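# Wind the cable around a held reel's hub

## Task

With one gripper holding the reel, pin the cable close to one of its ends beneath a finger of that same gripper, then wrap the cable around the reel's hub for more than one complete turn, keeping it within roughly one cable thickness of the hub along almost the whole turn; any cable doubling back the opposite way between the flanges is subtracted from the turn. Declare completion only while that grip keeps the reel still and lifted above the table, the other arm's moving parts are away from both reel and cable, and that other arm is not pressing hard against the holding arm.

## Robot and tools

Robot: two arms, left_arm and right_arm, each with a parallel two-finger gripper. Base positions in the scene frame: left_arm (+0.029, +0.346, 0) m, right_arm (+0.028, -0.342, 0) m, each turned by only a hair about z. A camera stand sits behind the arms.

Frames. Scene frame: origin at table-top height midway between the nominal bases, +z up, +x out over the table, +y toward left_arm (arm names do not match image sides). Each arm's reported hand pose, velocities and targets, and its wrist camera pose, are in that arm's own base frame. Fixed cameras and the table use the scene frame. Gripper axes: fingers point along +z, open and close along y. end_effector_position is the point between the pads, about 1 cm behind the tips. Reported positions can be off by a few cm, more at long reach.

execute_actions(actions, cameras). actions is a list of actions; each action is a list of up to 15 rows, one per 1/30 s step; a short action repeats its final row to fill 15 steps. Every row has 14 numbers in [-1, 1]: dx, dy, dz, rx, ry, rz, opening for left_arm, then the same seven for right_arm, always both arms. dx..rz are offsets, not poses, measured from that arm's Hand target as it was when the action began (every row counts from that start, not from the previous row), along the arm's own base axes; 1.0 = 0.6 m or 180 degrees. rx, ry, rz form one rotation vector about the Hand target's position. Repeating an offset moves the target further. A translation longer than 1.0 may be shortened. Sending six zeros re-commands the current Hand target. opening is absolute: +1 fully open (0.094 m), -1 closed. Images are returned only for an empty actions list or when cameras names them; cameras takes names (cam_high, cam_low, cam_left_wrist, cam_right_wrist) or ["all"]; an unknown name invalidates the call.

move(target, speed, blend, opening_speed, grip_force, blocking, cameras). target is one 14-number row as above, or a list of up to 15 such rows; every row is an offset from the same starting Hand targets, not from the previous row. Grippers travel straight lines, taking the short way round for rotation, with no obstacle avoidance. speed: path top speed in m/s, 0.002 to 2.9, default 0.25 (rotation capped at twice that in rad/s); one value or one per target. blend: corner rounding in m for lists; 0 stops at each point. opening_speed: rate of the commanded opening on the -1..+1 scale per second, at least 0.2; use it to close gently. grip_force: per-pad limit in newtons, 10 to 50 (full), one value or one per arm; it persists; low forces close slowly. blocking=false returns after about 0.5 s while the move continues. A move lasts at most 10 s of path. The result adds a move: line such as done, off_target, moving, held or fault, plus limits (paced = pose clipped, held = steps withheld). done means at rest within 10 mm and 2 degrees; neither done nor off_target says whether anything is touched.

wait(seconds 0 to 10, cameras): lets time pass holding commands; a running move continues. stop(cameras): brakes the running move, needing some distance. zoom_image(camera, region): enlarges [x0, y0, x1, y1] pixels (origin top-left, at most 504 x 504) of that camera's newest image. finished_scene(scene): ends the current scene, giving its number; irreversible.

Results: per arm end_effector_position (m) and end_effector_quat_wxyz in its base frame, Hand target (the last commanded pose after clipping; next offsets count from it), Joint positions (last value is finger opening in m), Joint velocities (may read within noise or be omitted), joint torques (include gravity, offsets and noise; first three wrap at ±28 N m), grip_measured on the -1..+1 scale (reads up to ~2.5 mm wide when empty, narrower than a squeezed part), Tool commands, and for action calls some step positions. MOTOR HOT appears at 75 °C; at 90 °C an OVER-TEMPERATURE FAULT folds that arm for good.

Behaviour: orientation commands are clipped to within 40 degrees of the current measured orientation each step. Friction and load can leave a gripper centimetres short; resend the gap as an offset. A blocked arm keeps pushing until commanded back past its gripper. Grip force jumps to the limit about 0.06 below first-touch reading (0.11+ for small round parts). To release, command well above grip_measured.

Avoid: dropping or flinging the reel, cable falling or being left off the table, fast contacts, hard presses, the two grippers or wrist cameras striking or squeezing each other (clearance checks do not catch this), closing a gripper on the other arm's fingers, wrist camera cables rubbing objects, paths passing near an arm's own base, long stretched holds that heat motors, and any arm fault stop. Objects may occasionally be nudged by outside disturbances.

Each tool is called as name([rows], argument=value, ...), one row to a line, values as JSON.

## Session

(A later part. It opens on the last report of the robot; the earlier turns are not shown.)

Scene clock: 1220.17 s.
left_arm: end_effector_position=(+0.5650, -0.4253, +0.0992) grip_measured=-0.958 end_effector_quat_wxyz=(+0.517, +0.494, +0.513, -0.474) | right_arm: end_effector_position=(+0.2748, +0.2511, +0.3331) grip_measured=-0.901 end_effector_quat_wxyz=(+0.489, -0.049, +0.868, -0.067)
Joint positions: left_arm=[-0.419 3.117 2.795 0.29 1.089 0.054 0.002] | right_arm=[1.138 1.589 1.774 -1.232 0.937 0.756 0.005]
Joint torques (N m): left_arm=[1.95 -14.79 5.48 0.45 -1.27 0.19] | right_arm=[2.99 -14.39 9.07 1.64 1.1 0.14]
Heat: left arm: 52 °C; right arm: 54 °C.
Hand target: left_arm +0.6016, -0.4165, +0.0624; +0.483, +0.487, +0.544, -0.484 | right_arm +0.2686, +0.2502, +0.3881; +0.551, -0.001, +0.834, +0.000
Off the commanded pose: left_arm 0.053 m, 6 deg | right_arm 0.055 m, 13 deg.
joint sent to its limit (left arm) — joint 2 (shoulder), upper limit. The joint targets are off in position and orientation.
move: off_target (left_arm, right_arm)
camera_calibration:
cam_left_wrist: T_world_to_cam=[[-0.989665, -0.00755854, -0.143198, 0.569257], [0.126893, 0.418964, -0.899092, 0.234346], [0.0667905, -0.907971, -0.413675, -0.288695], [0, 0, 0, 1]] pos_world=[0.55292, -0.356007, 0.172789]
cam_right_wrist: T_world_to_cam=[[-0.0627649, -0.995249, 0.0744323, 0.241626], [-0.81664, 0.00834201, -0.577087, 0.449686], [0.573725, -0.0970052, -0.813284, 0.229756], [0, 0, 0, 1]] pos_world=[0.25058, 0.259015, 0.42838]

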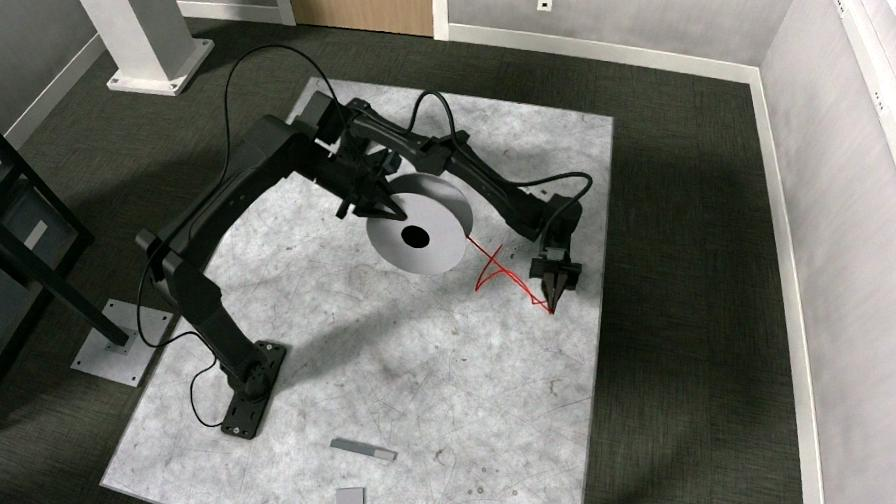

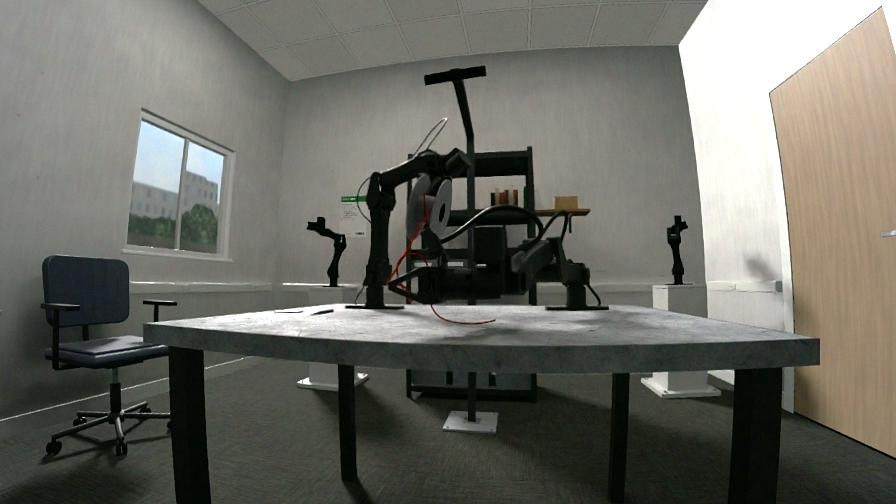

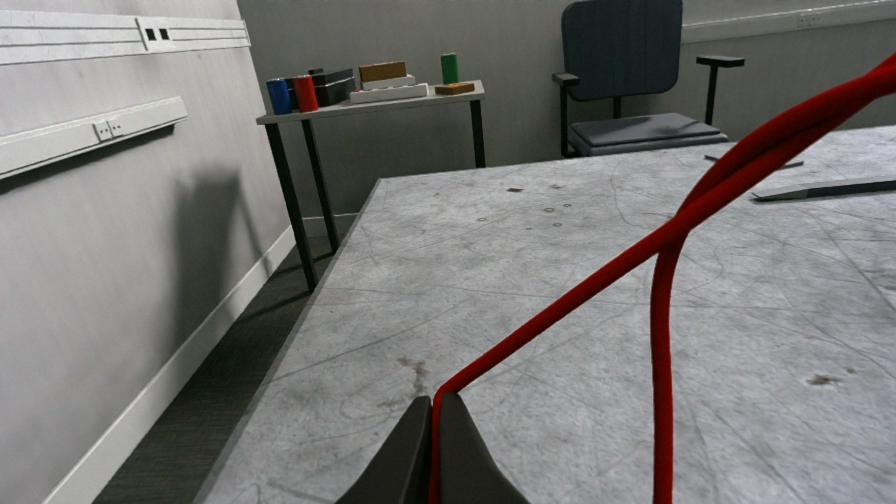

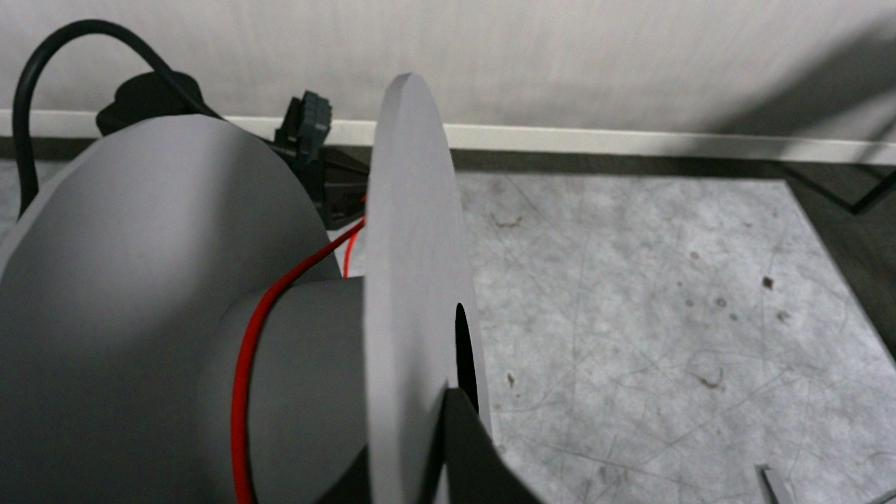

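move(target=[-0.14,0,0.0,0,0,0,-1,0,0,0,0,0,0,-1], speed=0.06, cameras=["all"])

zoom_image(camera="cam_low", region=[385, 145, 515, 330])

Scene clock: 1234.87 s.
left_arm: end_effector_position=(+0.5046, -0.4189, +0.0579) grip_measured=-0.958 end_effector_quat_wxyz=(+0.470, +0.504, +0.522, -0.503) | right_arm: end_effector_position=(+0.2672, +0.2518, +0.3369) grip_measured=-0.901 end_effector_quat_wxyz=(+0.490, -0.056, +0.868, -0.060)
Joint positions: left_arm=[-0.442 2.83 2.078 0.627 1.143 0.062 0.002] | right_arm=[1.159 1.574 1.774 -1.246 0.936 0.76 0.005]
Joint torques (N m): left_arm=[0.34 -17.37 5.82 0.81 -0.66 0.03] | right_arm=[1.65 -12.57 9.36 1.72 1.16 0.17]
Heat: left arm: 51 °C; right arm: 50 °C.
Hand target: left_arm +0.5176, -0.4166, +0.0624; +0.483, +0.487, +0.544, -0.484 | right_arm +0.2686, +0.2502, +0.3881; +0.551, +0.000, +0.834, +0.000
Off the commanded pose: left_arm 0.014 m, 4 deg | right_arm 0.051 m, 12 deg.
move: off_target (left_arm, right_arm)
camera_calibration:
cam_left_wrist: T_world_to_cam=[[-0.995289, 0.0720331, -0.0648898, 0.535263], [0.0901714, 0.441892, -0.892525, 0.229879], [-0.035617, -0.894172, -0.446306, -0.23661], [0, 0, 0, 1]] pos_world=[0.503585, -0.351708, 0.134305]
cam_right_wrist: T_world_to_cam=[[-0.0440898, -0.996642, 0.0689971, 0.238725], [-0.816352, -0.00386891, -0.577541, 0.448804], [0.575869, -0.0817896, -0.81344, 0.232784], [0, 0, 0, 1]] pos_world=[0.242854, 0.258699, 0.432087]

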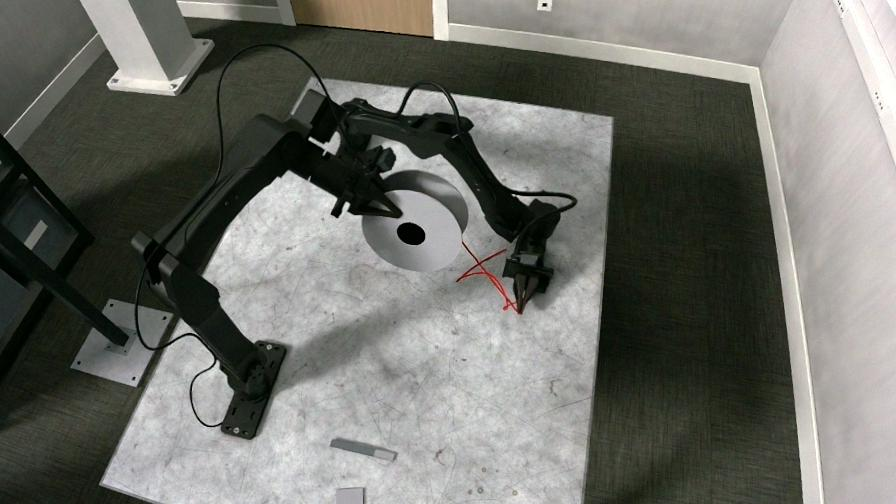

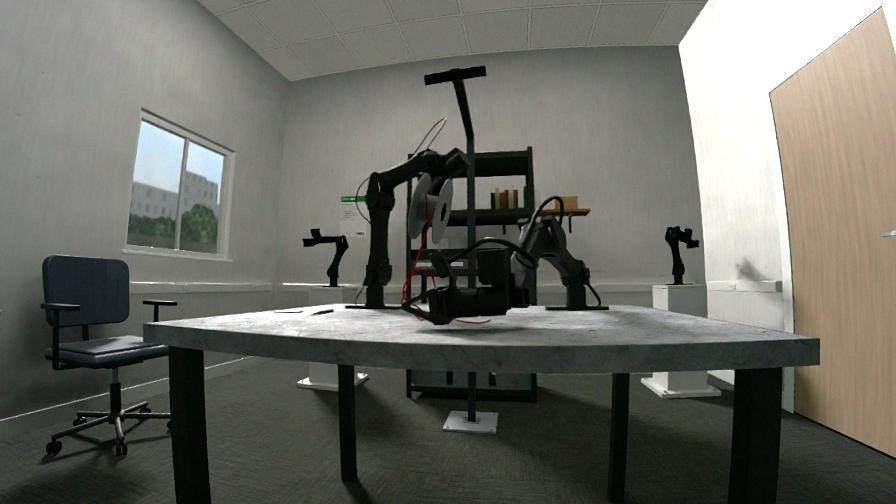

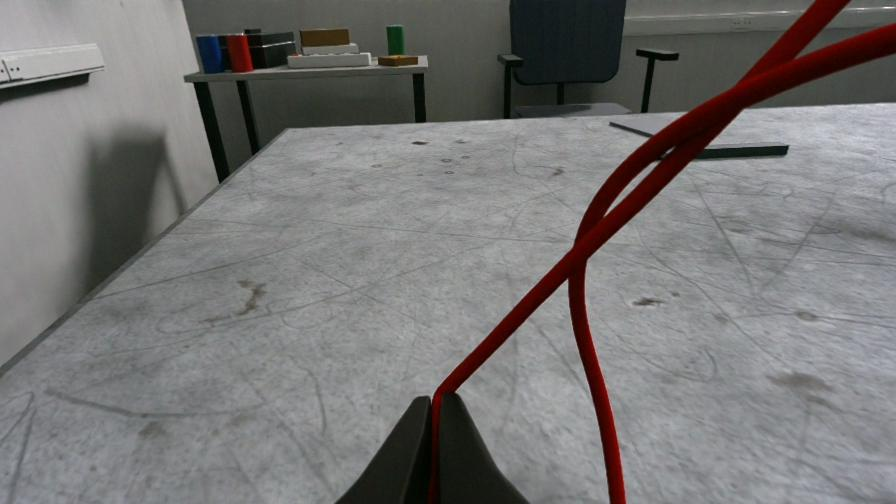

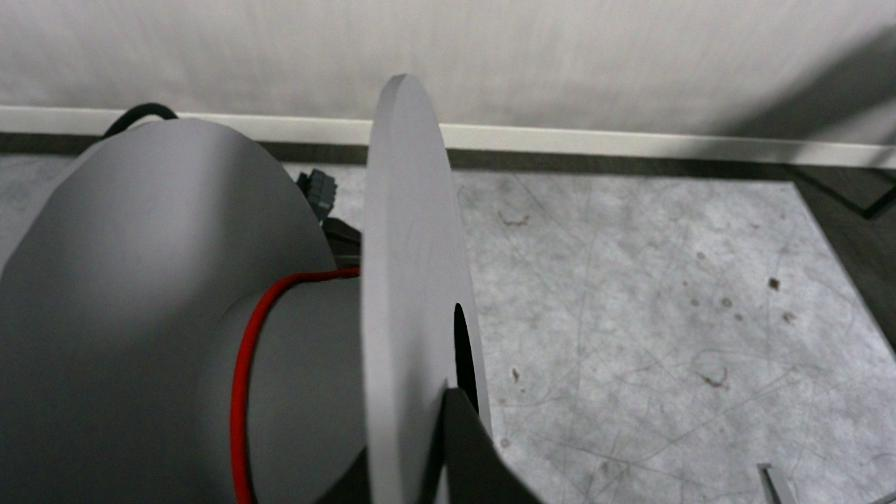

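Scaled by 2.724 from the camera's 896x504 image, which has a finer 1280x720 frame.

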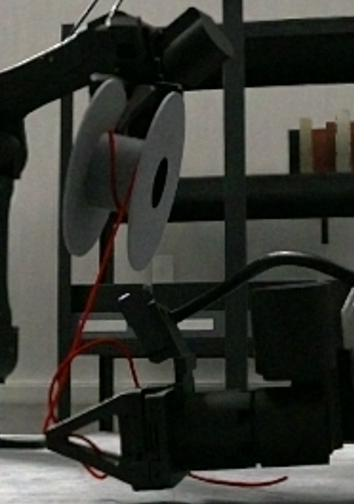

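move(target=[0,0,0,0,0,0,-0.4,0,0,0,0,0,0,-1], opening_speed=0.6, cameras=["cam_left_wrist","cam_right_wrist","cam_low","cam_high"])

zoom_image(camera="cam_low", region=[385, 145, 515, 330])

Scene clock: 1254.67 s.
left_arm: end_effector_position=(+0.5137, -0.4179, +0.0497) grip_measured=-0.402 end_effector_quat_wxyz=(+0.473, +0.486, +0.548, -0.490) | right_arm: end_effector_position=(+0.2643, +0.2555, +0.3509) grip_measured=-0.901 end_effector_quat_wxyz=(+0.508, -0.042, +0.860, -0.031)
Joint positions: left_arm=[-0.442 2.83 2.069 0.605 1.083 0.062 0.028] | right_arm=[1.176 1.548 1.774 -1.201 0.949 0.764 0.005]
Joint torques (N m): left_arm=[0.34 -17.22 7.1 0.98 -0.02 0.03] | right_arm=[0.4 -9.43 9.47 1.49 1.05 0.03]
Heat: left arm: 56 °C; right arm: 49 °C.
Hand target: left_arm +0.5176, -0.4166, +0.0624; +0.483, +0.487, +0.544, -0.484 | right_arm +0.2686, +0.2502, +0.3880; +0.551, -0.001, +0.834, +0.000
Off the commanded pose: left_arm 0.013 m, 1 deg | right_arm 0.038 m, 8 deg.
move: off_target (left_arm, right_arm)
camera_calibration:
cam_left_wrist: T_world_to_cam=[[-0.999153, 0.0139161, -0.0387197, 0.520078], [0.0407511, 0.464538, -0.884615, 0.255779], [0.0056764, -0.885444, -0.464712, -0.25568], [0, 0, 0, 1]] pos_world=[0.510666, -0.352447, 0.127586]
cam_right_wrist: T_world_to_cam=[[-0.0378151, -0.999281, 0.00287761, 0.263623], [-0.794075, 0.0283012, -0.60716, 0.450827], [0.606642, -0.0252449, -0.794574, 0.217061], [0, 0, 0, 1]] pos_world=[0.236281, 0.256154, 0.445437]

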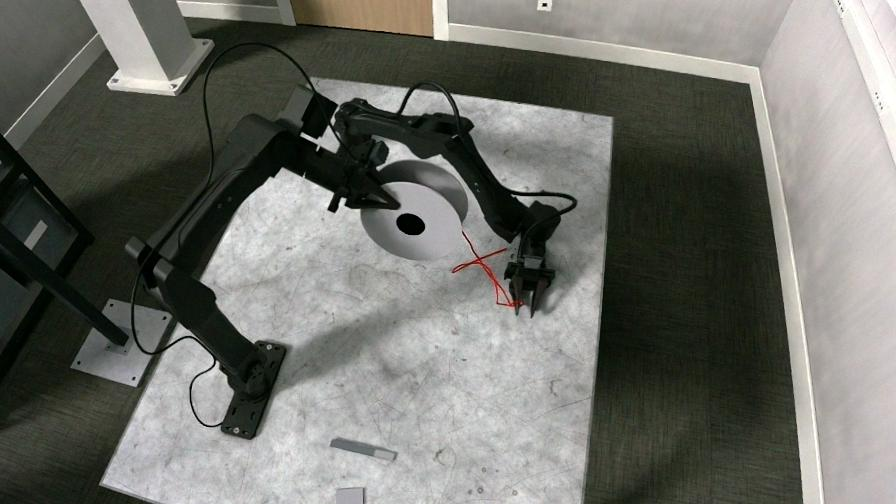

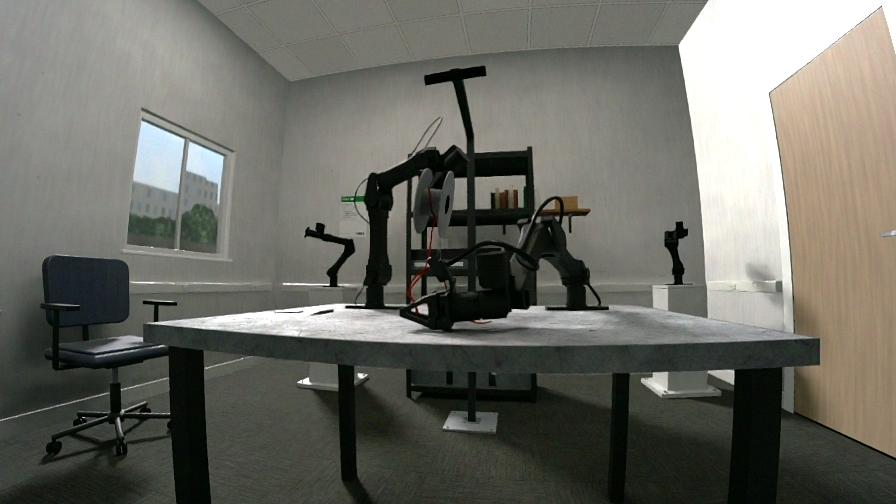

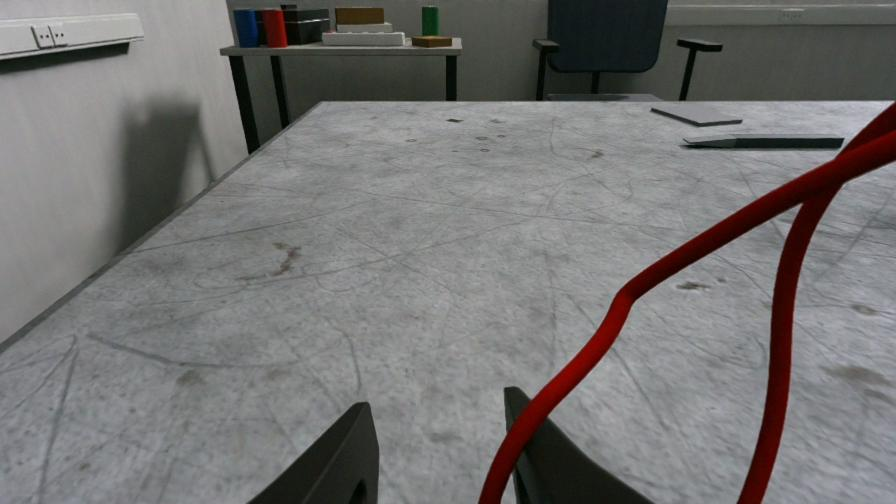

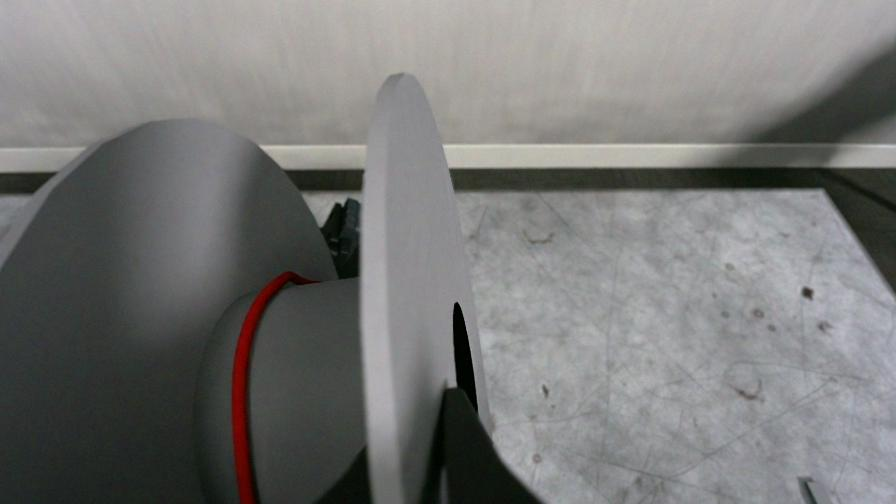

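Scaled by 2.724 from the camera's 896x504 image, which has a finer 1280x720 frame.

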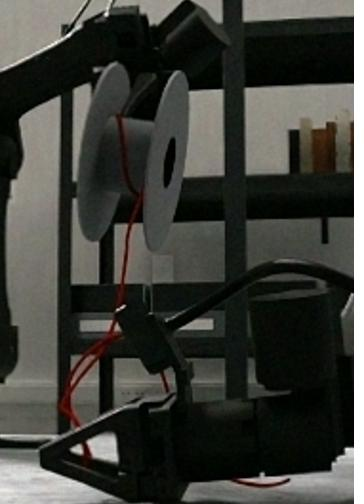

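move([
  [0,0.12,0.0,0,0,0,-0.4,0,0,0,0,0,0,-1],
  [0.05,0.3,0.06,0,0,0,-0.4,0,0,0,0,0,0,-1],
], speed=0.12, blend=0.02, cameras=["all"])

zoom_image(camera="cam_low", region=[385, 145, 515, 330])

zoom_image(camera="cam_low", region=[400, 155, 470, 245])

Scene clock: 1265.50 s.
left_arm: end_effector_position=(+0.5435, -0.2360, +0.0604) grip_measured=-0.402 end_effector_quat_wxyz=(+0.458, +0.461, +0.574, -0.497) | right_arm: end_effector_position=(+0.2646, +0.2560, +0.3515) grip_measured=-0.901 end_effector_quat_wxyz=(+0.509, -0.041, +0.859, -0.030)
Joint positions: left_arm=[-0.108 2.674 1.887 0.334 1.375 0.296 0.028] | right_arm=[1.176 1.548 1.774 -1.196 0.95 0.764 0.005]
Joint torques (N m): left_arm=[0.03 -18.8 9.96 0.76 0.49 0.24] | right_arm=[0.36 -9.4 9.47 1.48 1.03 0.03]
Heat: left arm: 57 °C; right arm: 49 °C.
Hand target: left_arm +0.5477, -0.2365, +0.0983; +0.483, +0.487, +0.544, -0.484 | right_arm +0.2686, +0.2502, +0.3880; +0.551, -0.001, +0.834, +0.000
Off the commanded pose: left_arm 0.038 m, 6 deg | right_arm 0.037 m, 8 deg.
move: off_target (left_arm, right_arm)
camera_calibration:
cam_left_wrist: T_world_to_cam=[[-0.999238, -0.0187286, 0.0342521, 0.535695], [-0.0390365, 0.471608, -0.880944, 0.224311], [0.000345297, -0.881609, -0.47198, -0.0855817], [0, 0, 0, 1]] pos_world=[0.544072, -0.171203, 0.138864]
cam_right_wrist: T_world_to_cam=[[-0.0384198, -0.999261, -0.00149659, 0.265815], [-0.792355, 0.0313771, -0.609253, 0.45087], [0.60885, -0.0222215, -0.792974, 0.215452], [0, 0, 0, 1]] pos_world=[0.236284, 0.256259, 0.44594]

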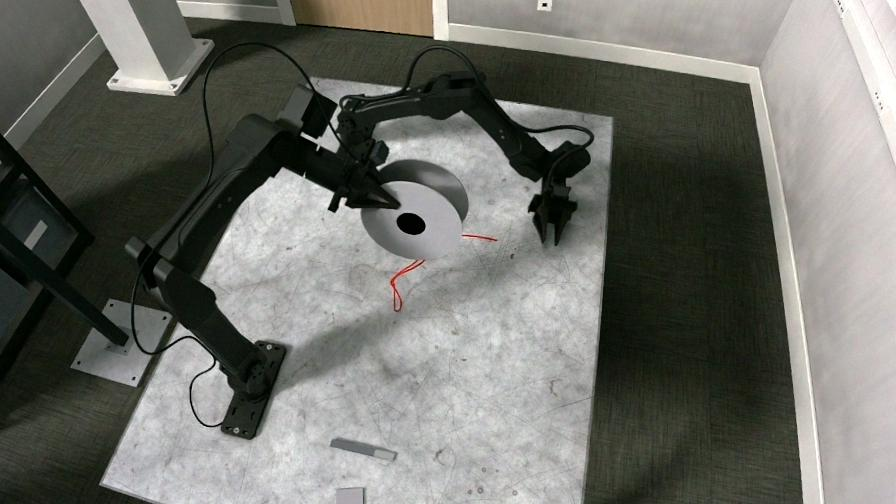

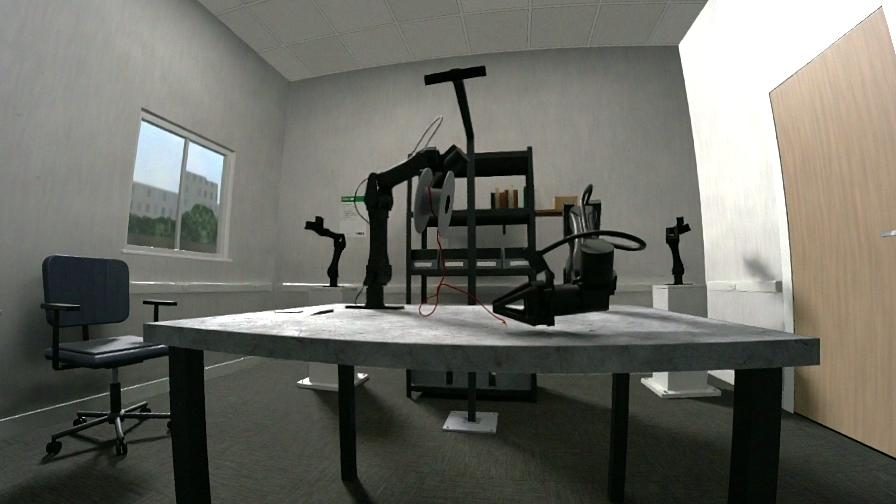

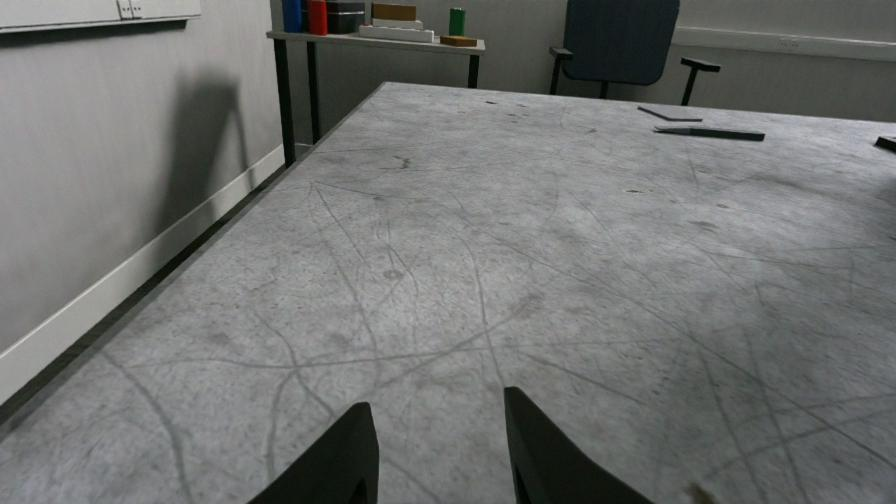

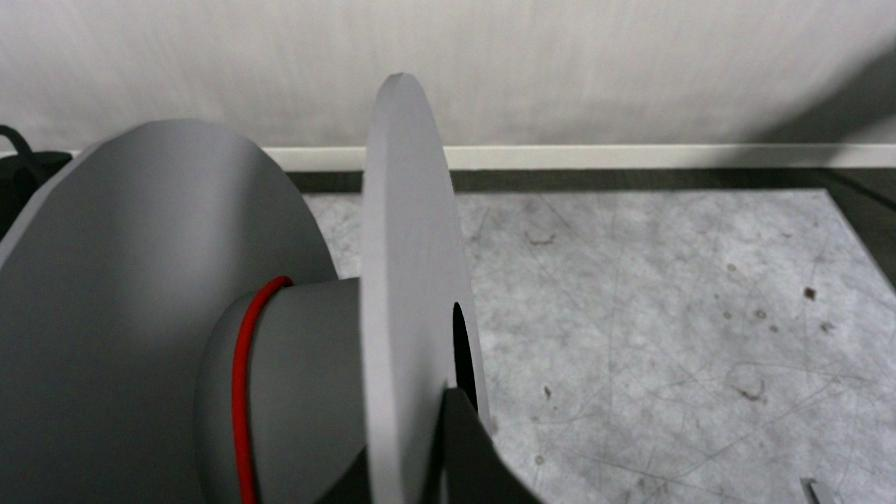

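Scaled by 2.724 from the camera's 896x504 image, which has a finer 1280x720 frame.

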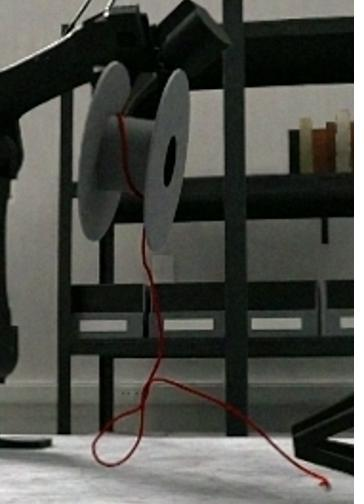

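Scaled by 5.600 from the camera's 896x504 image, which has a finer 1280x720 frame.

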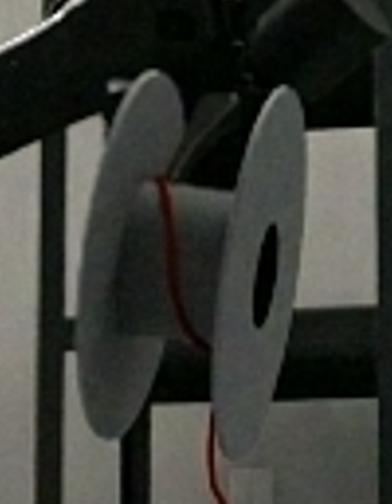

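move(target=[0,0.2,0.06,0,0,0,-0.4,0,0,0,0,0,0,-1], speed=0.2, cameras=["cam_low","cam_right_wrist"])

zoom_image(camera="cam_low", region=[400, 155, 470, 245])

Scene clock: 1276.03 s.
left_arm: end_effector_position=(+0.5490, -0.1136, +0.0990) grip_measured=-0.402 end_effector_quat_wxyz=(+0.496, +0.428, +0.571, -0.496) | right_arm: end_effector_position=(+0.2646, +0.2560, +0.3515) grip_measured=-0.901 end_effector_quat_wxyz=(+0.509, -0.041, +0.859, -0.030)
Joint positions: left_arm=[0.121 2.595 1.907 0.004 1.543 0.542 0.028] | right_arm=[1.176 1.548 1.774 -1.196 0.95 0.764 0.005]
Joint torques (N m): left_arm=[-0.55 -18.65 9.28 0.62 0.72 0.24] | right_arm=[0.4 -9.39 9.46 1.47 1.05 0.04]
Heat: left arm: 58 °C; right arm: 49 °C.
Hand target: left_arm +0.5476, -0.1166, +0.1343; +0.482, +0.487, +0.544, -0.484 | right_arm +0.2686, +0.2502, +0.3880; +0.551, -0.001, +0.834, +0.000
Off the commanded pose: left_arm 0.035 m, 8 deg | right_arm 0.037 m, 8 deg.
joint sent to its limit (left arm) — joint 5 (wrist yaw), upper limit. The joint targets are off in orientation, not in position.
move: off_target (left_arm, right_arm)
camera_calibration:
cam_right_wrist: T_world_to_cam=[[-0.0384198, -0.999261, -0.00149659, 0.265815], [-0.792355, 0.0313771, -0.609253, 0.45087], [0.60885, -0.0222215, -0.792974, 0.215452], [0, 0, 0, 1]] pos_world=[0.236284, 0.256259, 0.44594]
Images, in order (width x height): cam_low 896x504, cam_right_wrist 896x504.

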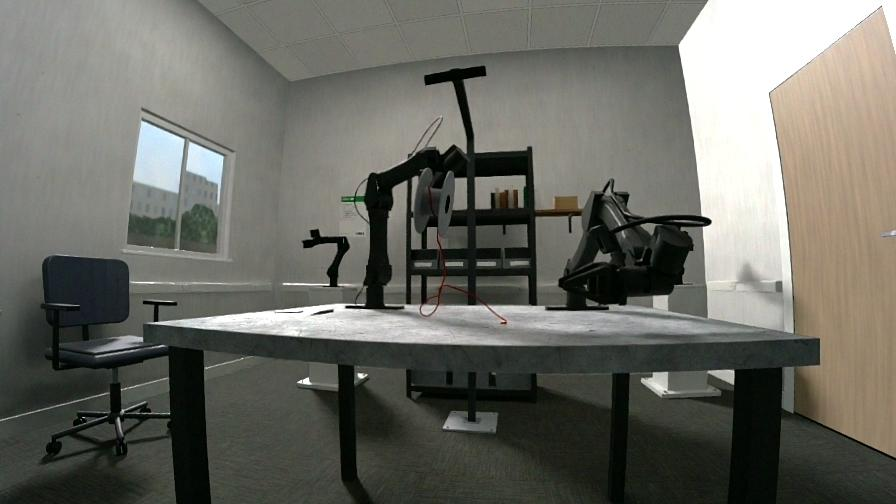

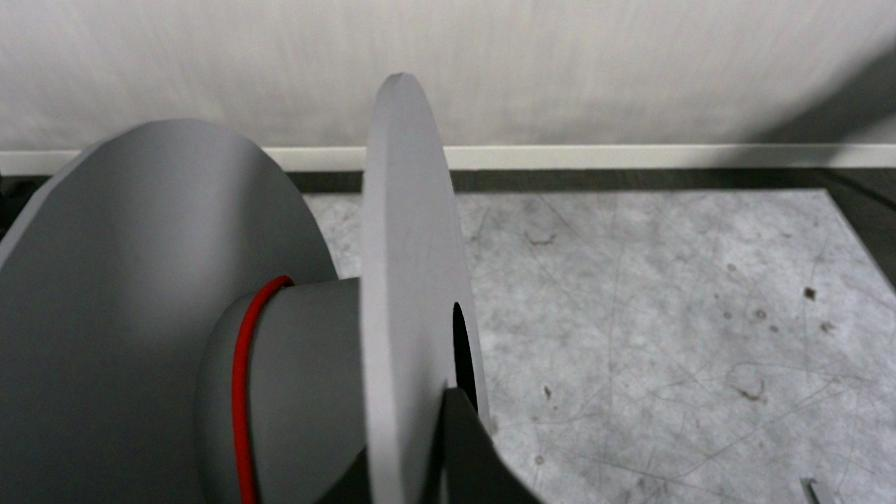

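Scaled by 5.600 from the camera's 896x504 image, which has a finer 1280x720 frame.

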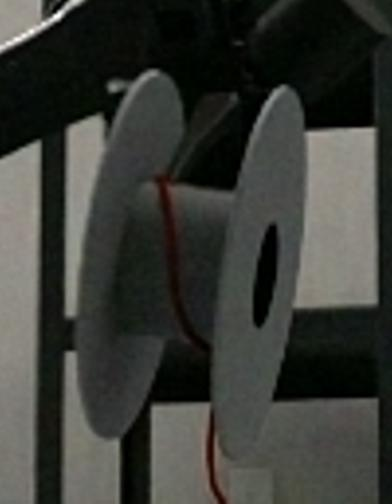

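finished_scene(scene=2)

The scene is finished: the task was done.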